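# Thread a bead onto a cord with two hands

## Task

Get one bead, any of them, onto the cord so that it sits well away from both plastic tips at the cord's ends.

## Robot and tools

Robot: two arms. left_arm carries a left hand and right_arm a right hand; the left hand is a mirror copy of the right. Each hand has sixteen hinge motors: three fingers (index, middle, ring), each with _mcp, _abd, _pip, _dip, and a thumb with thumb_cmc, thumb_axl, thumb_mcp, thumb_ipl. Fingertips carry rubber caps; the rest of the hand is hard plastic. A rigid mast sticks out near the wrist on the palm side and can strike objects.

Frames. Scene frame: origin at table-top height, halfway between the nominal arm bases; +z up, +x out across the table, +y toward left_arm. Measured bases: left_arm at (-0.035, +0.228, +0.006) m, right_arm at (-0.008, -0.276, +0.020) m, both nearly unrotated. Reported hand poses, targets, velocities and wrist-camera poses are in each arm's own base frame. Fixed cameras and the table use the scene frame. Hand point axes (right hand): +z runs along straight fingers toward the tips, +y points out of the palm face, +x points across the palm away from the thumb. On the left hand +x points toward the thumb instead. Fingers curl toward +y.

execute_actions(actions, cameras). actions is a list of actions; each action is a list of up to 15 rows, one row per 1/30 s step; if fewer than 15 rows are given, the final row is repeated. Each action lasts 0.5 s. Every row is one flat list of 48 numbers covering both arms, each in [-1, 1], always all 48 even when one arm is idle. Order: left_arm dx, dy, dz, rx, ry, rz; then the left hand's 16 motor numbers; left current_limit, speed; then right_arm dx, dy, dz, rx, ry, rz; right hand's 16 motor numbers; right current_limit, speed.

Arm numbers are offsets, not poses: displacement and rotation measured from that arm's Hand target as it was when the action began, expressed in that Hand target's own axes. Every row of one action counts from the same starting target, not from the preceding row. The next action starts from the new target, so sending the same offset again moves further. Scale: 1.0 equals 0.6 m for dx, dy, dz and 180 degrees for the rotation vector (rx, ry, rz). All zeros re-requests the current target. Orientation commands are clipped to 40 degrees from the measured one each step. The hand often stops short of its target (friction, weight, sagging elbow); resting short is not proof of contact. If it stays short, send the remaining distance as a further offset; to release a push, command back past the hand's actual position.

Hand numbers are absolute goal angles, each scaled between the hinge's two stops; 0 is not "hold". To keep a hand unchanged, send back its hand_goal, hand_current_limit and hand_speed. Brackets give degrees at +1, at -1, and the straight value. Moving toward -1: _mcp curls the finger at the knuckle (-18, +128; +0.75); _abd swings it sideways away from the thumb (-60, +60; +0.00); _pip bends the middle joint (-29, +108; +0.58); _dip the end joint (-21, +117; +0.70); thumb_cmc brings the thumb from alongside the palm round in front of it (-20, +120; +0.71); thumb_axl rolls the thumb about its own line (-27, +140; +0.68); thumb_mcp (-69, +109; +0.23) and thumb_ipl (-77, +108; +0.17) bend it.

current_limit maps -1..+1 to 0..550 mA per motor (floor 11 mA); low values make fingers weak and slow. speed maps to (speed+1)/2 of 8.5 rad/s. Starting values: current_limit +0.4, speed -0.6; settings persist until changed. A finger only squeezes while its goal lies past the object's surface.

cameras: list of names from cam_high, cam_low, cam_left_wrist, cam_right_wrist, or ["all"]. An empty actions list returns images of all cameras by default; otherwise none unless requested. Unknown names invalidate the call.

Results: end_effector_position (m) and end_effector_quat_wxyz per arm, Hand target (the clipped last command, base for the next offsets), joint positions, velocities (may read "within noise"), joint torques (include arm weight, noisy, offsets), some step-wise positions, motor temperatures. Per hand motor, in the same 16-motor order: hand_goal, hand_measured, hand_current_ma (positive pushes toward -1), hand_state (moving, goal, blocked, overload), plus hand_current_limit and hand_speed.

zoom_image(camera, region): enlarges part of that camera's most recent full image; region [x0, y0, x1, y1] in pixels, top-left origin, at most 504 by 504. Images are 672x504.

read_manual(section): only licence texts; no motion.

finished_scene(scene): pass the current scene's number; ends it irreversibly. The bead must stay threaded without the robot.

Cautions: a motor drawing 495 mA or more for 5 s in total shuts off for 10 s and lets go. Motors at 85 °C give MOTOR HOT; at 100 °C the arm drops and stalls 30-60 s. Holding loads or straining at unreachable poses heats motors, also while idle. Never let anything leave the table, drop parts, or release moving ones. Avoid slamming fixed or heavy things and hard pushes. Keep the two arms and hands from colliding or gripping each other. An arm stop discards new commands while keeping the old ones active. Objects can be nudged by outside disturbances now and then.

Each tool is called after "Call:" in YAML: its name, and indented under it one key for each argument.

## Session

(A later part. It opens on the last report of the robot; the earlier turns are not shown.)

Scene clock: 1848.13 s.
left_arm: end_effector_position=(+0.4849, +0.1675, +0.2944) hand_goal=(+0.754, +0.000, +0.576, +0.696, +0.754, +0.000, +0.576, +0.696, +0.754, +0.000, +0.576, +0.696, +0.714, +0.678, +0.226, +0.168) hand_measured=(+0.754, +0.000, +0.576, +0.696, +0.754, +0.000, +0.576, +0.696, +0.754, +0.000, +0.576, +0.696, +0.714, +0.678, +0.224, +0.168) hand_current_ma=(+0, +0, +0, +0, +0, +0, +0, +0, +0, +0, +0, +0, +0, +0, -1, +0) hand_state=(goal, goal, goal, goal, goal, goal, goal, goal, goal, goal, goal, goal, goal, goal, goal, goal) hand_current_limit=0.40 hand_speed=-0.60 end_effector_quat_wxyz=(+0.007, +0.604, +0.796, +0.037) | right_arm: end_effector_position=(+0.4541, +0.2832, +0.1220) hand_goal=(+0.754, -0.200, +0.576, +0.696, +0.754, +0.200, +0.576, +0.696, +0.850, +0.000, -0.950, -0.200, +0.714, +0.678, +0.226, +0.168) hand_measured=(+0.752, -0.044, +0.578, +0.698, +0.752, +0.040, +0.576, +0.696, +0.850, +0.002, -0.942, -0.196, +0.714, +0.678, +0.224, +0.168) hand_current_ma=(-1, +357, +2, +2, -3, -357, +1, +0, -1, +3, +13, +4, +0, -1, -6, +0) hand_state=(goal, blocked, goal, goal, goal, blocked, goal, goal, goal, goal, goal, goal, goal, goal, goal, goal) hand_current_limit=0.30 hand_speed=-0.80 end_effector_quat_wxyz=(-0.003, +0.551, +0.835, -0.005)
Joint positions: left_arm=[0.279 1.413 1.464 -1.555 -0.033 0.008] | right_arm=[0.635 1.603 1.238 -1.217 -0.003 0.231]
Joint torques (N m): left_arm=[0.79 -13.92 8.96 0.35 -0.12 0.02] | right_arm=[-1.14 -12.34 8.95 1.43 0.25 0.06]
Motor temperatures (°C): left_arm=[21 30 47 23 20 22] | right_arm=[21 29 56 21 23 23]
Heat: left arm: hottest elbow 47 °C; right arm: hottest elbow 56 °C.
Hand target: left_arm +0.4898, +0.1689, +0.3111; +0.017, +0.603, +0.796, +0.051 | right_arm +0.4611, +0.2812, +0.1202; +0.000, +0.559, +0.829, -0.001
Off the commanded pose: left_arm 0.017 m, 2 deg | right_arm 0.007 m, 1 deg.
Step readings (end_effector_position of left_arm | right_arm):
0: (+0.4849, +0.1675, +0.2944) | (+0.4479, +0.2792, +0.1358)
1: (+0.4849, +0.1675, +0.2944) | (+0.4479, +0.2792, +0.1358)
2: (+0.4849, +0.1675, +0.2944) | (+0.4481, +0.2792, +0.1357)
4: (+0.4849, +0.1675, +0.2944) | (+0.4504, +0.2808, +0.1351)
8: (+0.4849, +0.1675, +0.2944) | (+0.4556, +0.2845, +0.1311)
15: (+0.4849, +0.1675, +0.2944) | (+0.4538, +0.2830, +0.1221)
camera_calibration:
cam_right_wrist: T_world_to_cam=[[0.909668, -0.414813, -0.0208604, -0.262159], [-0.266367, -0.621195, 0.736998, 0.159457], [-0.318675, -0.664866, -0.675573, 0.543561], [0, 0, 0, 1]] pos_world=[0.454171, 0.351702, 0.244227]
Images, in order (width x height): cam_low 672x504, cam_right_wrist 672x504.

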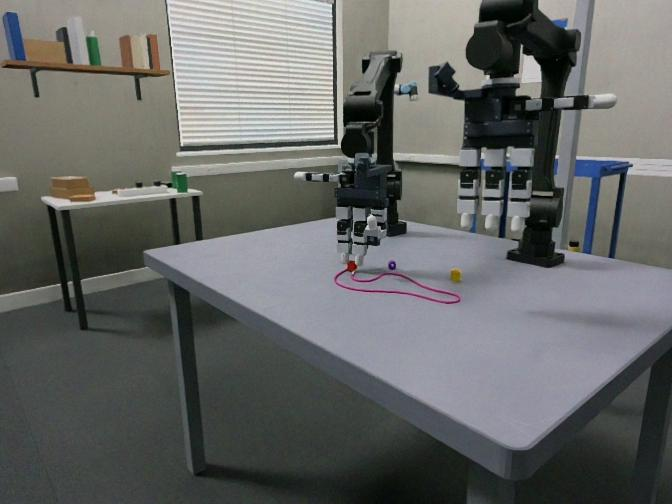

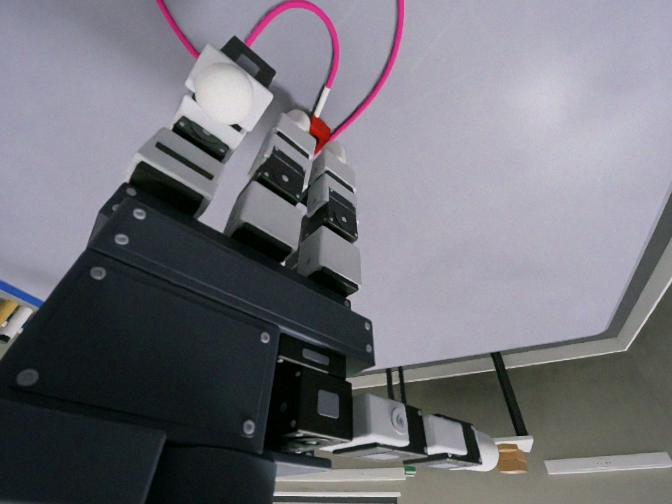

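Call:
execute_actions:
  actions:
    - [[0,0,0,0,0,0,0.754,0,0.576,0.696,0.754,0,0.576,0.696,0.754,0,0.576,0.696,0.714,0.678,0.226,0.168,0.4,-0.6,0,-0.026,0,0,0,0,0.754,-0.2,0.576,0.696,0.754,0.2,0.576,0.696,0.85,0,-0.95,-0.2,0.714,0.678,0.226,0.168,0.3,-0.8]]
  cameras: ["cam_right_wrist","cam_low"]

Call:
zoom_image:
  camera: "cam_right_wrist"
  region: [280, 60, 400, 180]

Call:
zoom_image:
  camera: "cam_low"
  region: [330, 220, 400, 280]

Scene clock: 1864.43 s.
left_arm: end_effector_position=(+0.4849, +0.1675, +0.2944) hand_goal=(+0.754, +0.000, +0.576, +0.696, +0.754, +0.000, +0.576, +0.696, +0.754, +0.000, +0.576, +0.696, +0.714, +0.678, +0.226, +0.168) hand_measured=(+0.754, +0.000, +0.576, +0.696, +0.754, +0.000, +0.576, +0.696, +0.754, +0.000, +0.576, +0.696, +0.714, +0.678, +0.224, +0.168) hand_current_ma=(+0, +0, +0, +0, +0, +0, +0, +0, +0, +0, +0, +0, +0, +0, -1, +0) hand_state=(goal, goal, goal, goal, goal, goal, goal, goal, goal, goal, goal, goal, goal, goal, goal, goal) hand_current_limit=0.40 hand_speed=-0.60 end_effector_quat_wxyz=(+0.007, +0.604, +0.796, +0.037) | right_arm: end_effector_position=(+0.4462, +0.2764, +0.1165) hand_goal=(+0.754, -0.200, +0.576, +0.696, +0.754, +0.200, +0.576, +0.696, +0.850, +0.000, -0.950, -0.200, +0.714, +0.678, +0.226, +0.168) hand_measured=(+0.748, -0.044, +0.574, +0.696, +0.748, +0.040, +0.574, +0.694, +0.850, +0.002, -0.942, -0.196, +0.714, +0.678, +0.224, +0.168) hand_current_ma=(-11, +358, -3, +0, -9, -357, -2, -1, -1, +3, +13, +4, +0, -1, -6, +0) hand_state=(goal, blocked, goal, goal, goal, blocked, goal, goal, goal, goal, goal, goal, goal, goal, goal, goal) hand_current_limit=0.30 hand_speed=-0.80 end_effector_quat_wxyz=(-0.004, +0.554, +0.833, -0.008)
Joint positions: left_arm=[0.279 1.413 1.464 -1.555 -0.033 0.008] | right_arm=[0.635 1.587 1.204 -1.205 -0.002 0.238]
Joint torques (N m): left_arm=[0.73 -13.92 8.96 0.35 -0.12 0.02] | right_arm=[-0.5 -13.57 8.02 1.24 0.2 0.08]
Heat: left arm: hottest elbow 48 °C; right arm: hottest elbow 53 °C.
Hand target: left_arm +0.4898, +0.1689, +0.3111; +0.017, +0.603, +0.796, +0.051 | right_arm +0.4467, +0.2753, +0.1203; +0.000, +0.559, +0.829, -0.001
Off the commanded pose: left_arm 0.017 m, 2 deg | right_arm 0.004 m, 1 deg.
Step readings (end_effector_position of left_arm | right_arm):
0: (+0.4849, +0.1675, +0.2944) | (+0.4541, +0.2832, +0.1220)
1: (+0.4849, +0.1675, +0.2944) | (+0.4540, +0.2831, +0.1219)
2: (+0.4849, +0.1675, +0.2944) | (+0.4537, +0.2828, +0.1210)
4: (+0.4849, +0.1675, +0.2944) | (+0.4513, +0.2808, +0.1179)
8: (+0.4849, +0.1675, +0.2944) | (+0.4475, +0.2777, +0.1167)
15: (+0.4849, +0.1675, +0.2944) | (+0.4461, +0.2764, +0.1165)
camera_calibration:
cam_right_wrist: T_world_to_cam=[[0.906515, -0.421569, -0.0225825, -0.254329], [-0.268014, -0.616001, 0.740751, 0.15606], [-0.326188, -0.66545, -0.6714, 0.535852], [0, 0, 0, 1]] pos_world=[0.447168, 0.345498, 0.238426]
Images, in order (width x height): cam_low 672x504, cam_right_wrist 672x504.

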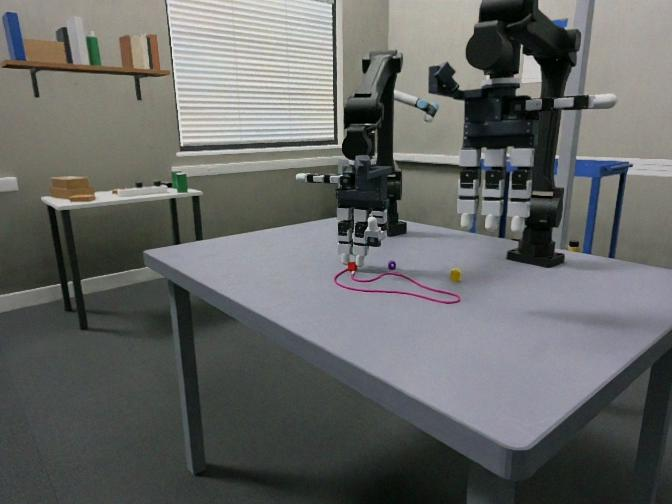

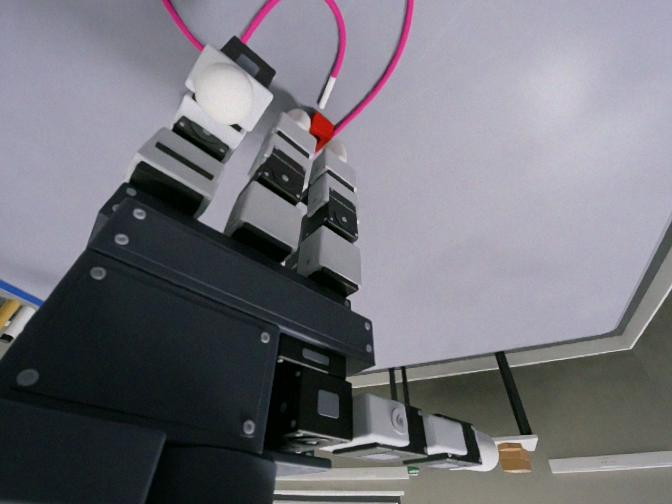

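Scaled by 4.200 from the camera's 672x504 image, which has a finer 960x720 frame.

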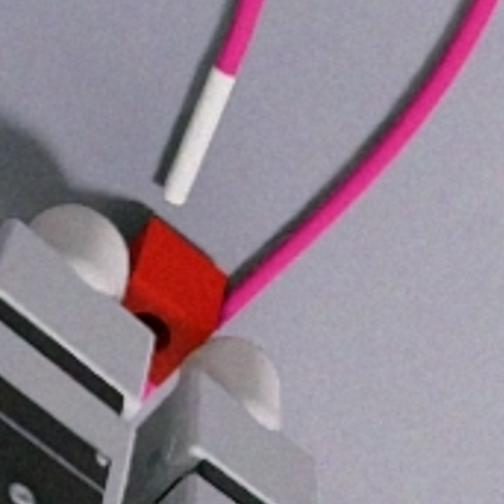

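Scaled by 7.200 from the camera's 672x504 image, which has a finer 960x720 frame.

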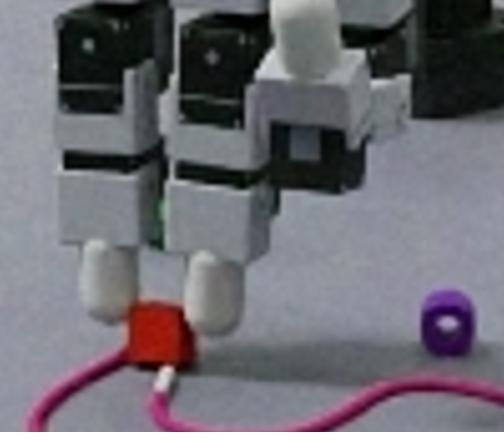

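Call:
execute_actions:
  actions:
    - [[0,0,0,0,0,0,0.754,0,0.576,0.696,0.754,0,0.576,0.696,0.754,0,0.576,0.696,0.714,0.678,0.226,0.168,0.4,-0.6,0,0,0.005,0,0,0,0.754,-0.2,0.576,0.696,0.754,0.2,0.576,0.696,0.85,0,-0.95,-0.2,0.714,0.678,0.226,0.168,0.3,-0.8]]
    - [[0,0,0,0,0,0,0.754,0,0.576,0.696,0.754,0,0.576,0.696,0.754,0,0.576,0.696,0.714,0.678,0.226,0.168,0.4,-0.6,0,0,0,0,0,0,0.754,0.14,0.576,0.696,0.754,0.036,0.576,0.696,0.85,0,-0.95,-0.2,0.714,0.678,0.226,0.168,0.3,-0.8]]
    - [[0,0,0,0,0,0,0.754,0,0.576,0.696,0.754,0,0.576,0.696,0.754,0,0.576,0.696,0.714,0.678,0.226,0.168,0.4,-0.6,0,0,0.022,0,0,0,0.754,0.14,0.576,0.696,0.754,0.036,0.576,0.696,0.85,0,-0.95,-0.2,0.714,0.678,0.226,0.168,0.3,-0.8]]
  cameras: ["cam_right_wrist","cam_low"]

Call:
zoom_image:
  camera: "cam_right_wrist"
  region: [280, 60, 400, 180]

Call:
zoom_image:
  camera: "cam_low"
  region: [330, 220, 400, 280]

Scene clock: 1880.30 s.
left_arm: end_effector_position=(+0.4849, +0.1675, +0.2944) hand_goal=(+0.754, +0.000, +0.576, +0.696, +0.754, +0.000, +0.576, +0.696, +0.754, +0.000, +0.576, +0.696, +0.714, +0.678, +0.226, +0.168) hand_measured=(+0.754, +0.000, +0.576, +0.696, +0.754, +0.000, +0.576, +0.696, +0.754, +0.000, +0.576, +0.696, +0.714, +0.678, +0.224, +0.168) hand_current_ma=(+0, +0, +0, +0, +0, +0, +0, +0, +0, +0, +0, +0, +0, +0, -1, +0) hand_state=(goal, goal, goal, goal, goal, goal, goal, goal, goal, goal, goal, goal, goal, goal, goal, goal) hand_current_limit=0.40 hand_speed=-0.60 end_effector_quat_wxyz=(+0.007, +0.604, +0.796, +0.037) | right_arm: end_effector_position=(+0.4430, +0.2738, +0.1050) hand_goal=(+0.754, +0.140, +0.576, +0.696, +0.754, +0.036, +0.576, +0.696, +0.850, +0.000, -0.950, -0.200, +0.714, +0.678, +0.226, +0.168) hand_measured=(+0.748, +0.134, +0.574, +0.696, +0.752, +0.034, +0.574, +0.694, +0.850, +0.002, -0.942, -0.196, +0.714, +0.678, +0.224, +0.168) hand_current_ma=(-9, -7, -4, +0, -2, -3, -1, -1, -1, +3, +13, +4, +0, -1, -6, +0) hand_state=(goal, goal, goal, goal, goal, goal, goal, goal, goal, goal, goal, goal, goal, goal, goal, goal) hand_current_limit=0.30 hand_speed=-0.80 end_effector_quat_wxyz=(-0.003, +0.554, +0.832, -0.006)
Joint positions: left_arm=[0.279 1.413 1.464 -1.555 -0.033 0.008] | right_arm=[0.635 1.587 1.17 -1.168 -0.001 0.239]
Joint torques (N m): left_arm=[0.79 -13.92 8.95 0.34 -0.12 0.02] | right_arm=[-0.56 -12.04 8.49 1.51 0.17 0.06]
Motor temperatures (°C): left_arm=[21 30 48 23 20 22] | right_arm=[21 30 51 21 23 23]
Heat: left arm: hottest elbow 48 °C; right arm: hottest elbow 51 °C.
Hand target: left_arm +0.4898, +0.1689, +0.3111; +0.017, +0.603, +0.796, +0.051 | right_arm +0.4465, +0.2752, +0.1039; +0.000, +0.559, +0.829, -0.001
Off the commanded pose: left_arm 0.017 m, 2 deg | right_arm 0.004 m, 1 deg.
Step readings (end_effector_position of left_arm | right_arm):
0: (+0.4849, +0.1675, +0.2944) | (+0.4461, +0.2764, +0.1164)
1: (+0.4849, +0.1675, +0.2944) | (+0.4461, +0.2764, +0.1164)
2: (+0.4849, +0.1675, +0.2944) | (+0.4462, +0.2764, +0.1164)
4: (+0.4849, +0.1675, +0.2944) | (+0.4465, +0.2765, +0.1162)
8: (+0.4849, +0.1675, +0.2944) | (+0.4469, +0.2768, +0.1159)
15: (+0.4849, +0.1675, +0.2944) | (+0.4470, +0.2769, +0.1156)
16: (+0.4849, +0.1675, +0.2944) | (+0.4470, +0.2769, +0.1156)
17: (+0.4849, +0.1675, +0.2944) | (+0.4470, +0.2769, +0.1156)
19: (+0.4849, +0.1675, +0.2944) | (+0.4468, +0.2766, +0.1153)
23: (+0.4849, +0.1675, +0.2944) | (+0.4443, +0.2748, +0.1121)
30: (+0.4849, +0.1675, +0.2944) | (+0.4435, +0.2742, +0.1109)
31: (+0.4849, +0.1675, +0.2944) | (+0.4435, +0.2742, +0.1109)
32: (+0.4849, +0.1675, +0.2944) | (+0.4436, +0.2743, +0.1108)
34: (+0.4849, +0.1675, +0.2944) | (+0.4440, +0.2745, +0.1093)
38: (+0.4849, +0.1675, +0.2944) | (+0.4426, +0.2735, +0.1054)
45: (+0.4849, +0.1675, +0.2944) | (+0.4429, +0.2737, +0.1050)
camera_calibration:
cam_right_wrist: T_world_to_cam=[[0.906102, -0.422576, -0.0202294, -0.252511], [-0.271113, -0.616709, 0.739032, 0.163823], [-0.324772, -0.664154, -0.673367, 0.524536], [0, 0, 0, 1]] pos_world=[0.44357, 0.342699, 0.227027]
Images, in order (width x height): cam_low 672x504, cam_right_wrist 672x504.

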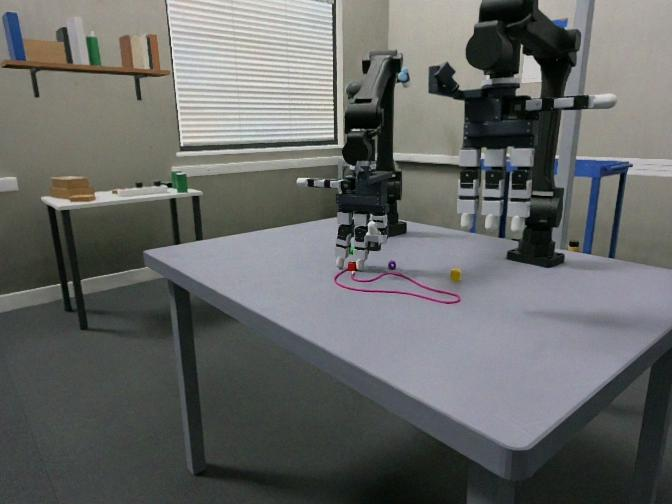

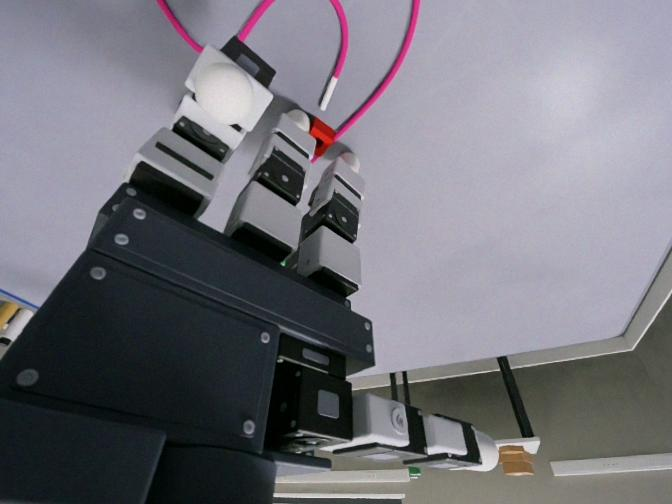

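Scaled by 4.200 from the camera's 672x504 image, which has a finer 960x720 frame.

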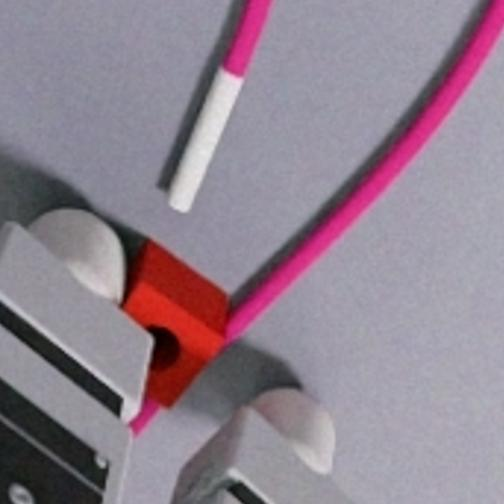

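Scaled by 7.200 from the camera's 672x504 image, which has a finer 960x720 frame.

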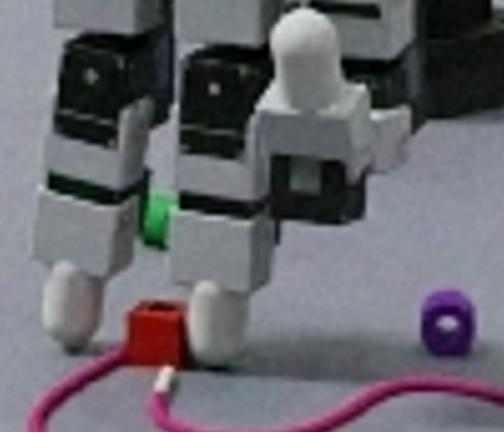

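Call:
execute_actions:
  actions:
    - [[0,0,0,0,0,0,0.754,0,0.576,0.696,0.754,0,0.576,0.696,0.754,0,0.576,0.696,0.714,0.678,0.226,0.168,0.4,-0.6,0,0,0,0,0,0,0.754,-0.25,0.576,0.696,0.754,0.15,0.576,0.696,0.85,0,-0.95,-0.2,0.714,0.678,0.226,0.168,0.4,-0.85]]
    - [[0,0,0,0,0,0,0.754,0,0.576,0.696,0.754,0,0.576,0.696,0.754,0,0.576,0.696,0.714,0.678,0.226,0.168,0.4,-0.6,0,0,0,0,0,0,0.754,-0.3,0.576,0.696,0.754,0.3,0.576,0.696,0.85,0,-0.95,-0.2,0.714,0.678,0.226,0.168,0.55,-0.85]]
  cameras: ["cam_right_wrist"]

Call:
zoom_image:
  camera: "cam_right_wrist"
  region: [280, 60, 400, 180]

Scene clock: 1892.13 s.
left_arm: end_effector_position=(+0.4849, +0.1675, +0.2944) hand_goal=(+0.754, +0.000, +0.576, +0.696, +0.754, +0.000, +0.576, +0.696, +0.754, +0.000, +0.576, +0.696, +0.714, +0.678, +0.226, +0.168) hand_measured=(+0.754, +0.000, +0.576, +0.696, +0.754, +0.000, +0.576, +0.696, +0.754, +0.000, +0.576, +0.696, +0.714, +0.678, +0.224, +0.168) hand_current_ma=(+0, +0, +0, +0, +0, +0, +0, +0, +0, +0, +0, +0, +0, +0, -1, +0) hand_state=(goal, goal, goal, goal, goal, goal, goal, goal, goal, goal, goal, goal, goal, goal, goal, goal) hand_current_limit=0.40 hand_speed=-0.60 end_effector_quat_wxyz=(+0.007, +0.604, +0.796, +0.037) | right_arm: end_effector_position=(+0.4432, +0.2739, +0.1051) hand_goal=(+0.754, -0.300, +0.576, +0.696, +0.754, +0.300, +0.576, +0.696, +0.850, +0.000, -0.950, -0.200, +0.714, +0.678, +0.226, +0.168) hand_measured=(+0.752, +0.022, +0.574, +0.696, +0.752, +0.094, +0.574, +0.694, +0.850, +0.002, -0.942, -0.196, +0.714, +0.678, +0.224, +0.168) hand_current_ma=(-4, +426, -3, +0, -2, -426, -1, -1, -1, +3, +13, +4, +0, -1, -6, +0) hand_state=(goal, blocked, goal, goal, goal, blocked, goal, goal, goal, goal, goal, goal, goal, goal, goal, goal) hand_current_limit=0.55 hand_speed=-0.85 end_effector_quat_wxyz=(-0.002, +0.554, +0.832, -0.006)
Joint positions: left_arm=[0.279 1.413 1.464 -1.555 -0.033 0.008] | right_arm=[0.635 1.587 1.17 -1.166 0 0.239]
Joint torques (N m): left_arm=[0.73 -13.98 8.96 0.35 -0.12 0.02] | right_arm=[-0.5 -12.04 8.49 1.46 0.16 0.05]
Heat: left arm: hottest elbow 48 °C; right arm: hottest elbow 50 °C.
Hand target: left_arm +0.4898, +0.1689, +0.3111; +0.017, +0.603, +0.796, +0.051 | right_arm +0.4465, +0.2752, +0.1039; +0.000, +0.559, +0.829, -0.001
Off the commanded pose: left_arm 0.017 m, 2 deg | right_arm 0.004 m, 1 deg.
Step readings (end_effector_position of left_arm | right_arm):
0: (+0.4849, +0.1675, +0.2944) | (+0.4430, +0.2738, +0.1050)
1: (+0.4849, +0.1675, +0.2944) | (+0.4430, +0.2738, +0.1050)
2: (+0.4849, +0.1675, +0.2944) | (+0.4430, +0.2738, +0.1050)
4: (+0.4849, +0.1675, +0.2944) | (+0.4430, +0.2738, +0.1050)
8: (+0.4849, +0.1675, +0.2944) | (+0.4432, +0.2739, +0.1051)
15: (+0.4849, +0.1675, +0.2944) | (+0.4432, +0.2739, +0.1051)
16: (+0.4849, +0.1675, +0.2944) | (+0.4432, +0.2739, +0.1051)
17: (+0.4849, +0.1675, +0.2944) | (+0.4432, +0.2739, +0.1051)
19: (+0.4849, +0.1675, +0.2944) | (+0.4432, +0.2739, +0.1051)
23: (+0.4849, +0.1675, +0.2944) | (+0.4432, +0.2739, +0.1051)
30: (+0.4849, +0.1675, +0.2944) | (+0.4432, +0.2739, +0.1051)
camera_calibration:
cam_right_wrist: T_world_to_cam=[[0.906009, -0.422815, -0.019368, -0.252763], [-0.272121, -0.616928, 0.738479, 0.164452], [-0.324189, -0.663798, -0.673999, 0.524432], [0, 0, 0, 1]] pos_world=[0.443771, 0.342699, 0.227127]
Images, in order (width x height): cam_right_wrist 672x504.

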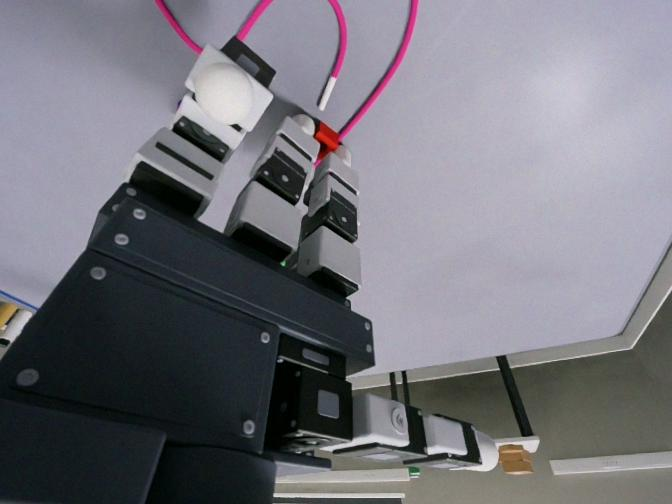

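Scaled by 4.200 from the camera's 672x504 image, which has a finer 960x720 frame.

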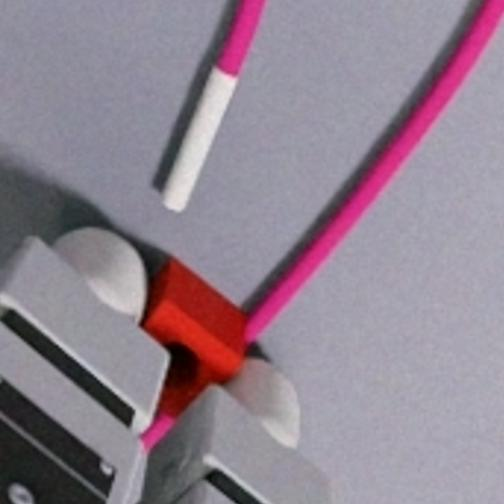

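Call:
execute_actions:
  actions:
    - [[0,0,0,0,0,0,0.754,0,0.576,0.696,0.754,0,0.576,0.696,0.754,0,0.576,0.696,0.714,0.678,0.226,0.168,0.4,-0.6,0,0,-0.04,0,0,0,0.754,-0.3,0.576,0.696,0.754,0.3,0.576,0.696,0.85,0,-0.95,-0.2,0.714,0.678,0.226,0.168,0.55,-0.85]]
    - [[0,0,0,0,0,0,0.754,0,0.576,0.696,0.754,0,0.576,0.696,0.754,0,0.576,0.696,0.714,0.678,0.226,0.168,0.4,-0.6,0,0,-0.06,0,0,0,0.754,-0.3,0.576,0.696,0.754,0.3,0.576,0.696,0.85,0,-0.95,-0.2,0.714,0.678,0.226,0.168,0.55,-0.85]]
    - [[0,0,0,0,0,0,0.754,0,0.576,0.696,0.754,0,0.576,0.696,0.754,0,0.576,0.696,0.714,0.678,0.226,0.168,0.4,-0.6,0,0,-0.06,0,0,0,0.754,-0.3,0.576,0.696,0.754,0.3,0.576,0.696,0.85,0,-0.95,-0.2,0.714,0.678,0.226,0.168,0.55,-0.85]]
    - [[0,0,0,0,0,0,0.754,0,0.576,0.696,0.754,0,0.576,0.696,0.754,0,0.576,0.696,0.714,0.678,0.226,0.168,0.4,-0.6,0,0,-0.07,0,0,0,0.754,-0.3,0.576,0.696,0.754,0.3,0.576,0.696,0.85,0,-0.95,-0.2,0.714,0.678,0.226,0.168,0.55,-0.85]]
  cameras: ["cam_right_wrist","cam_low","cam_high"]

Call:
zoom_image:
  camera: "cam_right_wrist"
  region: [240, 60, 440, 210]

Call:
zoom_image:
  camera: "cam_low"
  region: [310, 190, 410, 290]

Scene clock: 1940.70 s.
left_arm: end_effector_position=(+0.4849, +0.1675, +0.2944) hand_goal=(+0.754, +0.000, +0.576, +0.696, +0.754, +0.000, +0.576, +0.696, +0.754, +0.000, +0.576, +0.696, +0.714, +0.678, +0.226, +0.168) hand_measured=(+0.754, +0.000, +0.576, +0.696, +0.754, +0.000, +0.576, +0.696, +0.754, +0.000, +0.576, +0.696, +0.714, +0.678, +0.224, +0.168) hand_current_ma=(+0, +0, +0, +0, +0, +0, +0, +0, +0, +0, +0, +0, +0, +0, -1, +0) hand_state=(goal, goal, goal, goal, goal, goal, goal, goal, goal, goal, goal, goal, goal, goal, goal, goal) hand_current_limit=0.40 hand_speed=-0.60 end_effector_quat_wxyz=(+0.007, +0.604, +0.796, +0.037) | right_arm: end_effector_position=(+0.4372, +0.2694, +0.2166) hand_goal=(+0.754, -0.300, +0.576, +0.696, +0.754, +0.300, +0.576, +0.696, +0.850, +0.000, -0.950, -0.200, +0.714, +0.678, +0.226, +0.168) hand_measured=(+0.752, +0.022, +0.574, +0.696, +0.752, +0.094, +0.574, +0.694, +0.850, +0.002, -0.942, -0.196, +0.714, +0.678, +0.224, +0.168) hand_current_ma=(-4, +426, -3, +0, -3, -426, -1, -1, -1, +3, +13, +4, +0, -1, -6, +0) hand_state=(goal, blocked, goal, goal, goal, blocked, goal, goal, goal, goal, goal, goal, goal, goal, goal, goal) hand_current_limit=0.55 hand_speed=-0.85 end_effector_quat_wxyz=(-0.008, +0.554, +0.832, -0.022)
Joint positions: left_arm=[0.279 1.413 1.464 -1.555 -0.033 0.008] | right_arm=[0.635 1.51 1.392 -1.498 0 0.239]
Joint torques (N m): left_arm=[0.79 -13.92 8.96 0.35 -0.12 0.02] | right_arm=[-0.5 -12.51 13.37 0.23 0.15 0.06]
Heat: left arm: hottest elbow 48 °C; right arm: hottest elbow 48 °C.
Hand target: left_arm +0.4898, +0.1689, +0.3111; +0.017, +0.603, +0.796, +0.051 | right_arm +0.4467, +0.2755, +0.2420; +0.000, +0.559, +0.829, -0.001
Off the commanded pose: left_arm 0.017 m, 2 deg | right_arm 0.028 m, 3 deg.
Step readings (end_effector_position of left_arm | right_arm):
0: (+0.4849, +0.1675, +0.2944) | (+0.4432, +0.2739, +0.1051)
1: (+0.4849, +0.1675, +0.2944) | (+0.4432, +0.2739, +0.1051)
2: (+0.4849, +0.1675, +0.2944) | (+0.4432, +0.2739, +0.1051)
4: (+0.4849, +0.1675, +0.2944) | (+0.4420, +0.2730, +0.1047)
8: (+0.4849, +0.1675, +0.2944) | (+0.4383, +0.2702, +0.1034)
15: (+0.4849, +0.1675, +0.2944) | (+0.4363, +0.2688, +0.1027)
16: (+0.4849, +0.1675, +0.2944) | (+0.4361, +0.2686, +0.1029)
17: (+0.4849, +0.1675, +0.2944) | (+0.4349, +0.2677, +0.1033)
19: (+0.4849, +0.1675, +0.2944) | (+0.4316, +0.2653, +0.1063)
23: (+0.4849, +0.1675, +0.2944) | (+0.4305, +0.2645, +0.1213)
30: (+0.4849, +0.1675, +0.2944) | (+0.4354, +0.2681, +0.1411)
31: (+0.4849, +0.1675, +0.2944) | (+0.4353, +0.2680, +0.1413)
32: (+0.4849, +0.1675, +0.2944) | (+0.4343, +0.2673, +0.1420)
34: (+0.4849, +0.1675, +0.2944) | (+0.4317, +0.2653, +0.1453)
38: (+0.4849, +0.1675, +0.2944) | (+0.4333, +0.2665, +0.1591)
45: (+0.4849, +0.1675, +0.2944) | (+0.4360, +0.2685, +0.1735)
46: (+0.4849, +0.1675, +0.2944) | (+0.4359, +0.2684, +0.1739)
47: (+0.4849, +0.1675, +0.2944) | (+0.4348, +0.2677, +0.1749)
49: (+0.4849, +0.1675, +0.2944) | (+0.4323, +0.2658, +0.1799)
53: (+0.4849, +0.1675, +0.2944) | (+0.4353, +0.2680, +0.1995)
60: (+0.4849, +0.1675, +0.2944) | (+0.4380, +0.2700, +0.2169)
camera_calibration:
cam_right_wrist: T_world_to_cam=[[0.905239, -0.423413, -0.0355403, -0.243024], [-0.251722, -0.601791, 0.757947, 0.0604497], [-0.342312, -0.677177, -0.651348, 0.601333], [0, 0, 0, 1]] pos_world=[0.441055, 0.340688, 0.337222]
Images, in order (width x height): cam_high 672x504, cam_low 672x504, cam_right_wrist 672x504.

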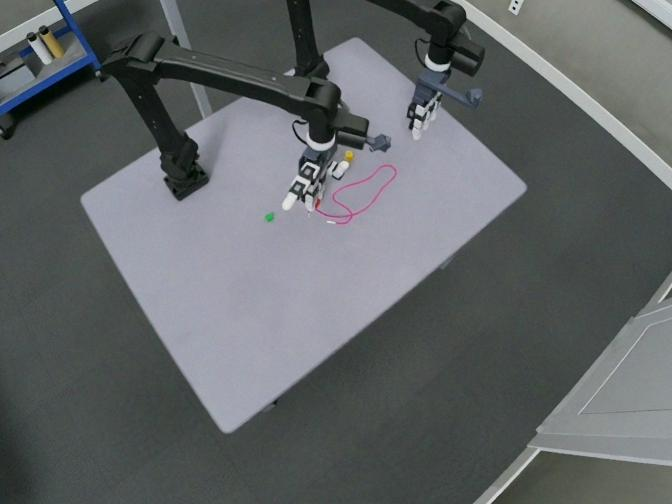

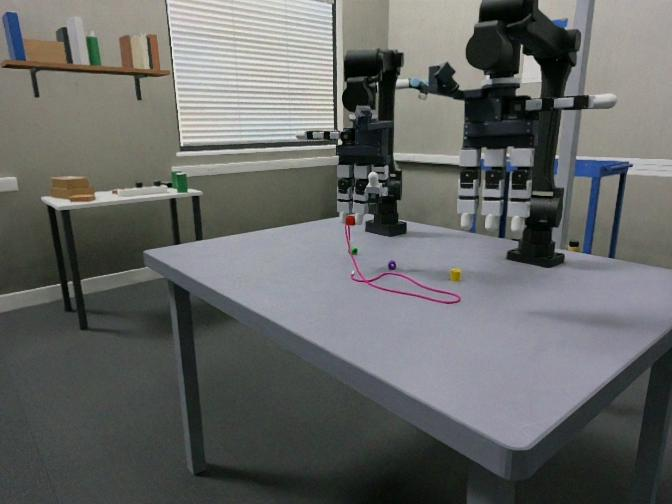

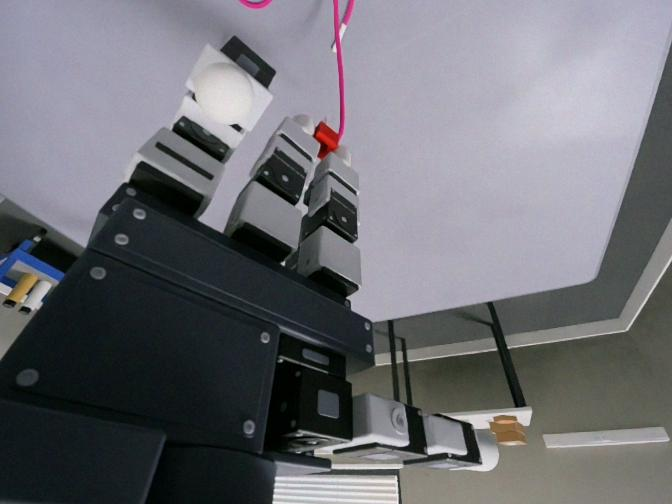

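Scaled by 2.520 from the camera's 672x504 image, which has a finer 960x720 frame.

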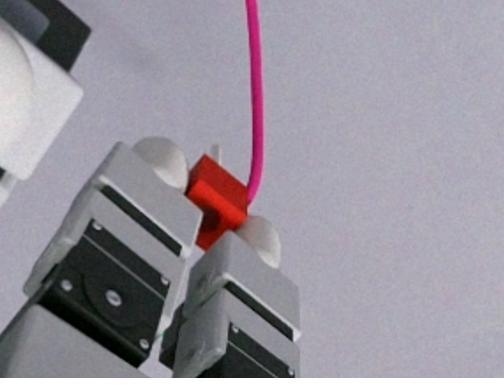

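Scaled by 5.040 from the camera's 672x504 image, which has a finer 960x720 frame.

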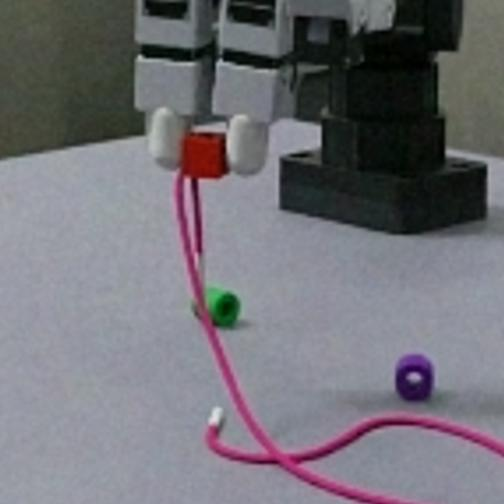

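Call:
execute_actions:
  actions:
    - [[0,0,0,0,0,0,0.754,0,0.576,0.696,0.754,0,0.576,0.696,0.754,0,0.576,0.696,0.714,0.678,0.226,0.168,0.4,-0.6,-0.086,0,0,0,0,0.05,0.754,-0.3,0.576,0.696,0.754,0.3,0.576,0.696,0.85,0,-0.95,-0.2,0.714,0.678,0.226,0.168,0.55,-0.85]]
    - [[0,0,0,0,0,0,0.754,0,0.576,0.696,0.754,0,0.576,0.696,0.754,0,0.576,0.696,0.714,0.678,0.226,0.168,0.4,-0.6,-0.086,0.005,0,0,0,0.06,0.754,-0.3,0.576,0.696,0.754,0.3,0.576,0.696,0.85,0,-0.95,-0.2,0.714,0.678,0.226,0.168,0.55,-0.85]]
    - [[0,0,0,0,0,0,0.754,0,0.576,0.696,0.754,0,0.576,0.696,0.754,0,0.576,0.696,0.714,0.678,0.226,0.168,0.4,-0.6,0,0,0.06,0,0,0,0.754,-0.3,0.576,0.696,0.754,0.3,0.576,0.696,0.85,0,-0.95,-0.2,0.714,0.678,0.226,0.168,0.55,-0.85]]
  cameras: ["cam_left_wrist","cam_low","cam_high"]

Call:
zoom_image:
  camera: "cam_low"
  region: [290, 200, 430, 300]

Call:
zoom_image:
  camera: "cam_high"
  region: [250, 120, 450, 260]

Scene clock: 2048.70 s.
left_arm: end_effector_position=(+0.4849, +0.1675, +0.2944) hand_goal=(+0.754, +0.000, +0.576, +0.696, +0.754, +0.000, +0.576, +0.696, +0.754, +0.000, +0.576, +0.696, +0.714, +0.678, +0.226, +0.168) hand_measured=(+0.754, +0.000, +0.576, +0.696, +0.754, +0.000, +0.576, +0.696, +0.754, +0.000, +0.576, +0.696, +0.714, +0.678, +0.224, +0.168) hand_current_ma=(+0, +0, +0, +0, +0, +0, +0, +0, +0, +0, +0, +0, +0, +0, -1, +0) hand_state=(goal, goal, goal, goal, goal, goal, goal, goal, goal, goal, goal, goal, goal, goal, goal, goal) hand_current_limit=0.40 hand_speed=-0.60 end_effector_quat_wxyz=(+0.007, +0.604, +0.796, +0.037) | right_arm: end_effector_position=(+0.4759, +0.1791, +0.2005) hand_goal=(+0.754, -0.300, +0.576, +0.696, +0.754, +0.300, +0.576, +0.696, +0.850, +0.000, -0.950, -0.200, +0.714, +0.678, +0.226, +0.168) hand_measured=(+0.752, +0.022, +0.574, +0.696, +0.752, +0.094, +0.574, +0.694, +0.850, +0.002, -0.942, -0.196, +0.714, +0.678, +0.224, +0.168) hand_current_ma=(-4, +426, -3, +0, -3, -426, -1, -1, -1, +3, +13, +4, +0, -1, -6, +0) hand_state=(goal, blocked, goal, goal, goal, blocked, goal, goal, goal, goal, goal, goal, goal, goal, goal, goal) hand_current_limit=0.55 hand_speed=-0.85 end_effector_quat_wxyz=(-0.005, +0.687, +0.726, -0.012)
Joint positions: left_arm=[0.279 1.413 1.464 -1.555 -0.033 0.008] | right_arm=[0.469 1.51 1.344 -1.431 0 0.414]
Joint torques (N m): left_arm=[0.73 -13.92 8.96 0.35 -0.12 0.02] | right_arm=[-0.91 -12.45 9.42 1.36 0.17 0.06]
Motor temperatures (°C): left_arm=[21 30 49 23 20 22] | right_arm=[21 29 56 21 23 23]
Heat: left arm: hottest elbow 49 °C; right arm: hottest elbow 56 °C.
Hand target: left_arm +0.4898, +0.1689, +0.3111; +0.017, +0.603, +0.796, +0.051 | right_arm +0.4807, +0.1780, +0.2061; +0.000, +0.693, +0.721, -0.001
Off the commanded pose: left_arm 0.017 m, 2 deg | right_arm 0.007 m, 2 deg.
Step readings (end_effector_position of left_arm | right_arm):
0: (+0.4849, +0.1675, +0.2944) | (+0.4372, +0.2694, +0.2166)
1: (+0.4849, +0.1675, +0.2944) | (+0.4372, +0.2693, +0.2166)
2: (+0.4849, +0.1675, +0.2944) | (+0.4379, +0.2679, +0.2167)
4: (+0.4849, +0.1675, +0.2944) | (+0.4404, +0.2627, +0.2167)
8: (+0.4849, +0.1675, +0.2944) | (+0.4508, +0.2423, +0.2167)
15: (+0.4849, +0.1675, +0.2944) | (+0.4582, +0.2262, +0.2168)
16: (+0.4849, +0.1675, +0.2944) | (+0.4582, +0.2260, +0.2168)
17: (+0.4849, +0.1675, +0.2944) | (+0.4590, +0.2238, +0.2168)
19: (+0.4849, +0.1675, +0.2944) | (+0.4610, +0.2173, +0.2168)
23: (+0.4849, +0.1675, +0.2944) | (+0.4687, +0.1958, +0.2171)
30: (+0.4849, +0.1675, +0.2944) | (+0.4741, +0.1787, +0.2172)
31: (+0.4849, +0.1675, +0.2944) | (+0.4740, +0.1786, +0.2172)
32: (+0.4849, +0.1675, +0.2944) | (+0.4743, +0.1786, +0.2173)
34: (+0.4849, +0.1675, +0.2944) | (+0.4766, +0.1797, +0.2157)
38: (+0.4849, +0.1675, +0.2944) | (+0.4768, +0.1797, +0.2059)
45: (+0.4849, +0.1675, +0.2944) | (+0.4755, +0.1789, +0.2004)
Images, in order (width x height): cam_high 672x504, cam_low 672x504, cam_left_wrist 672x504.

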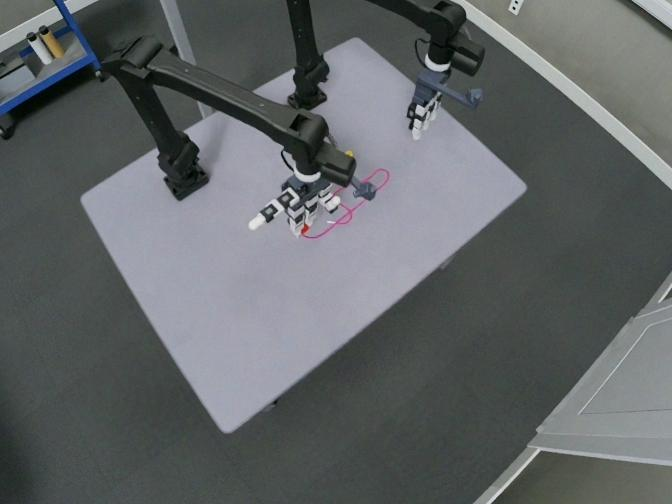

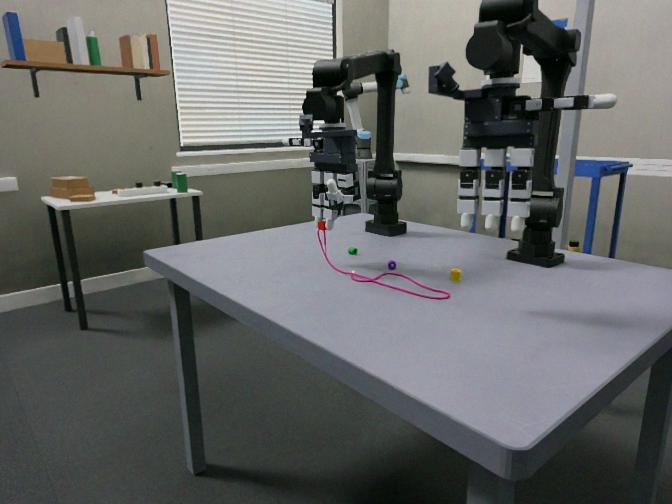

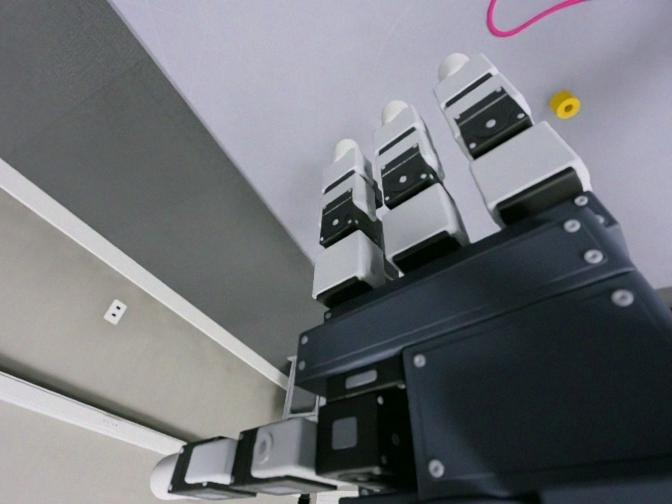

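Scaled by 3.600 from the camera's 672x504 image, which has a finer 960x720 frame.

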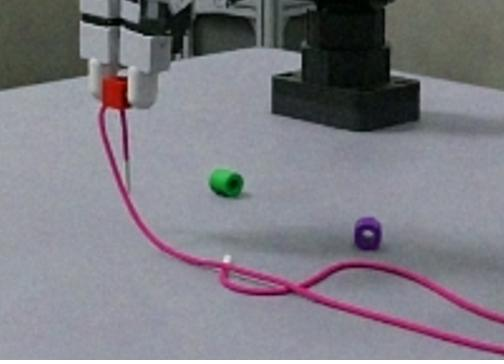

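Scaled by 2.520 from the camera's 672x504 image, which has a finer 960x720 frame.

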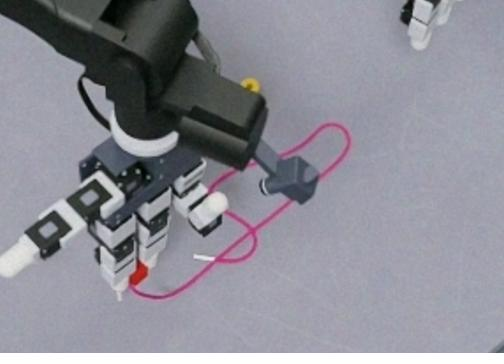

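Call:
execute_actions:
  actions:
    - [[-0.1149,-0.0843,0,0,0,-0.04,0.754,0,0.576,0.696,0.754,0,0.576,0.696,0.754,0,0.576,0.696,0.714,0.678,0.226,0.168,0.4,-0.6,-0.1,0,0,0,0,0,0.754,-0.3,0.576,0.696,0.754,0.3,0.576,0.696,0.85,0,-0.95,-0.2,0.714,0.678,0.226,0.168,0.55,-0.85]]
    - [[-0.1033,-0.098,0,0,0,-0.04,0.754,0,0.576,0.696,0.754,0,0.576,0.696,0.754,0,0.576,0.696,0.714,0.678,0.226,0.168,0.4,-0.6,0,0,0,0,0,0,0.754,-0.3,0.576,0.696,0.754,0.3,0.576,0.696,0.85,0,-0.95,-0.2,0.714,0.678,0.226,0.168,0.55,-0.85]]
    - [[-0.0902,-0.11,0,0,0,-0.04,0.754,0,0.576,0.696,0.754,0,0.576,0.696,0.754,0,0.576,0.696,0.714,0.678,0.226,0.168,0.4,-0.6,0,0,0,0,0,0,0.754,-0.3,0.576,0.696,0.754,0.3,0.576,0.696,0.85,0,-0.95,-0.2,0.714,0.678,0.226,0.168,0.55,-0.85]]
    - [[-0.0725,-0.0972,0,0,0,-0.043,0.754,0,0.576,0.696,0.754,0,0.576,0.696,0.754,0,0.576,0.696,0.714,0.678,0.226,0.168,0.4,-0.6,0,0,0,0,0,0,0.754,-0.3,0.576,0.696,0.754,0.3,0.576,0.696,0.85,0,-0.95,-0.2,0.714,0.678,0.226,0.168,0.55,-0.85]]
  cameras: ["cam_left_wrist","cam_low","cam_high"]

Scene clock: 2084.07 s.
left_arm: end_effector_position=(+0.3676, -0.1353, +0.2648) hand_goal=(+0.754, +0.000, +0.576, +0.696, +0.754, +0.000, +0.576, +0.696, +0.754, +0.000, +0.576, +0.696, +0.714, +0.678, +0.226, +0.168) hand_measured=(+0.752, +0.000, +0.576, +0.696, +0.752, +0.000, +0.576, +0.696, +0.754, +0.000, +0.576, +0.696, +0.714, +0.678, +0.224, +0.168) hand_current_ma=(+0, +0, +0, +0, +0, +0, +0, +0, +0, +0, +0, +0, +0, +0, -1, +0) hand_state=(goal, goal, goal, goal, goal, goal, goal, goal, goal, goal, goal, goal, goal, goal, goal, goal) hand_current_limit=0.40 hand_speed=-0.60 end_effector_quat_wxyz=(+0.007, +0.392, +0.919, +0.047) | right_arm: end_effector_position=(+0.4795, +0.1153, +0.1948) hand_goal=(+0.754, -0.300, +0.576, +0.696, +0.754, +0.300, +0.576, +0.696, +0.850, +0.000, -0.950, -0.200, +0.714, +0.678, +0.226, +0.168) hand_measured=(+0.752, +0.022, +0.574, +0.696, +0.752, +0.094, +0.574, +0.694, +0.850, +0.002, -0.942, -0.196, +0.714, +0.678, +0.224, +0.168) hand_current_ma=(-3, +426, -2, +0, -2, -426, -1, -1, -1, +3, +13, +4, +0, -1, -6, +0) hand_state=(goal, blocked, goal, goal, goal, blocked, goal, goal, goal, goal, goal, goal, goal, goal, goal, goal) hand_current_limit=0.55 hand_speed=-0.85 end_effector_quat_wxyz=(-0.006, +0.697, +0.717, -0.017)
Joint positions: left_arm=[-0.62 1.348 1.317 -1.548 -0.095 -1.384] | right_arm=[0.334 1.466 1.283 -1.423 0.004 0.307]
Joint torques (N m): left_arm=[1.32 -10.99 10.58 0.09 -0.35 -0.08] | right_arm=[-0.44 -12.51 9.58 1.2 0.01 -0.14]
Motor temperatures (°C): left_arm=[21 30 49 23 20 22] | right_arm=[21 28 55 21 23 23]
Heat: left arm: hottest elbow 49 °C; right arm: hottest elbow 55 °C.
Hand target: left_arm +0.3805, -0.1401, +0.2825; +0.030, +0.382, +0.922, +0.045 | right_arm +0.4830, +0.1183, +0.2063; +0.000, +0.693, +0.721, -0.001
Off the commanded pose: left_arm 0.023 m, 3 deg | right_arm 0.012 m, 2 deg.
Step readings (end_effector_position of left_arm | right_arm):
0: (+0.4849, +0.1675, +0.2944) | (+0.4759, +0.1791, +0.2005)
1: (+0.4849, +0.1672, +0.2944) | (+0.4757, +0.1790, +0.2002)
2: (+0.4839, +0.1658, +0.2934) | (+0.4765, +0.1756, +0.1996)
4: (+0.4789, +0.1538, +0.2890) | (+0.4748, +0.1679, +0.1960)
8: (+0.4692, +0.1037, +0.2830) | (+0.4744, +0.1337, +0.1906)
15: (+0.4635, +0.0829, +0.2945) | (+0.4792, +0.1139, +0.1948)
16: (+0.4626, +0.0839, +0.2946) | (+0.4792, +0.1142, +0.1948)
17: (+0.4602, +0.0834, +0.2934) | (+0.4793, +0.1144, +0.1948)
19: (+0.4532, +0.0715, +0.2881) | (+0.4793, +0.1147, +0.1948)
23: (+0.4410, +0.0208, +0.2808) | (+0.4794, +0.1150, +0.1948)
30: (+0.4336, +0.0035, +0.2844) | (+0.4795, +0.1152, +0.1948)
31: (+0.4329, +0.0044, +0.2845) | (+0.4795, +0.1152, +0.1948)
32: (+0.4309, +0.0038, +0.2843) | (+0.4795, +0.1152, +0.1948)
34: (+0.4254, -0.0093, +0.2831) | (+0.4795, +0.1152, +0.1948)
38: (+0.4105, -0.0602, +0.2799) | (+0.4795, +0.1153, +0.1948)
45: (+0.3992, -0.0747, +0.2815) | (+0.4795, +0.1153, +0.1948)
46: (+0.3984, -0.0738, +0.2816) | (+0.4795, +0.1153, +0.1948)
47: (+0.3961, -0.0744, +0.2815) | (+0.4795, +0.1153, +0.1948)
49: (+0.3897, -0.0841, +0.2805) | (+0.4795, +0.1153, +0.1948)
53: (+0.3733, -0.1236, +0.2717) | (+0.4795, +0.1153, +0.1948)
60: (+0.3683, -0.1365, +0.2615) | (+0.4795, +0.1153, +0.1948)
camera_calibration:
cam_left_wrist: T_world_to_cam=[[0.0415777, -0.993259, -0.108203, -0.146389], [-0.720818, -0.104812, 0.685154, 0.0221121], [-0.691877, 0.0495073, -0.720316, 0.577376], [0, 0, 0, 1]] pos_world=[0.421499, -0.171669, 0.384904]
Images, in order (width x height): cam_high 672x504, cam_low 672x504, cam_left_wrist 672x504.

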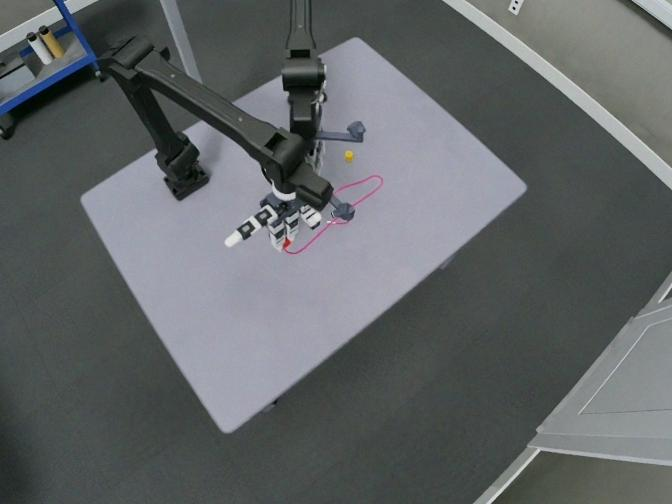

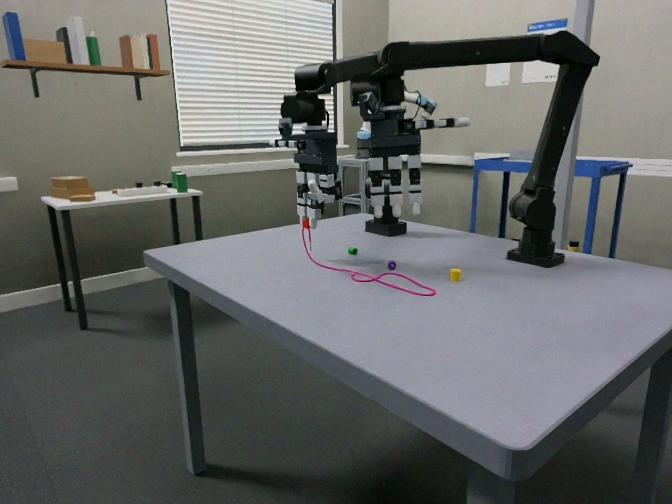

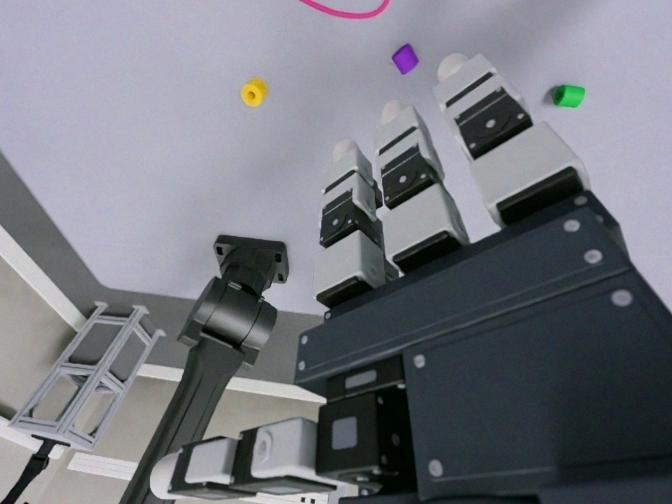

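Call:
zoom_image:
  camera: "cam_left_wrist"
  region: [360, 20, 440, 90]

Call:
zoom_image:
  camera: "cam_low"
  region: [350, 180, 430, 280]

Scaled by 6.300 from the camera's 672x504 image, which has a finer 960x720 frame.

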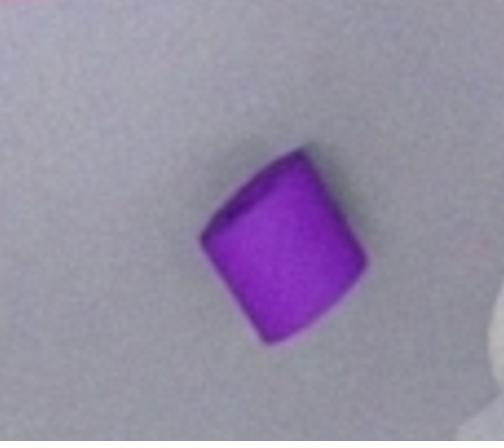

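Scaled by 5.040 from the camera's 672x504 image, which has a finer 960x720 frame.

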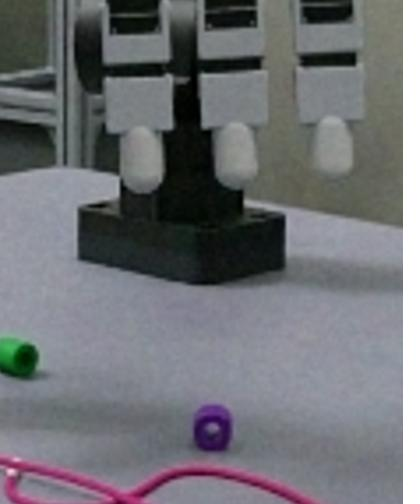

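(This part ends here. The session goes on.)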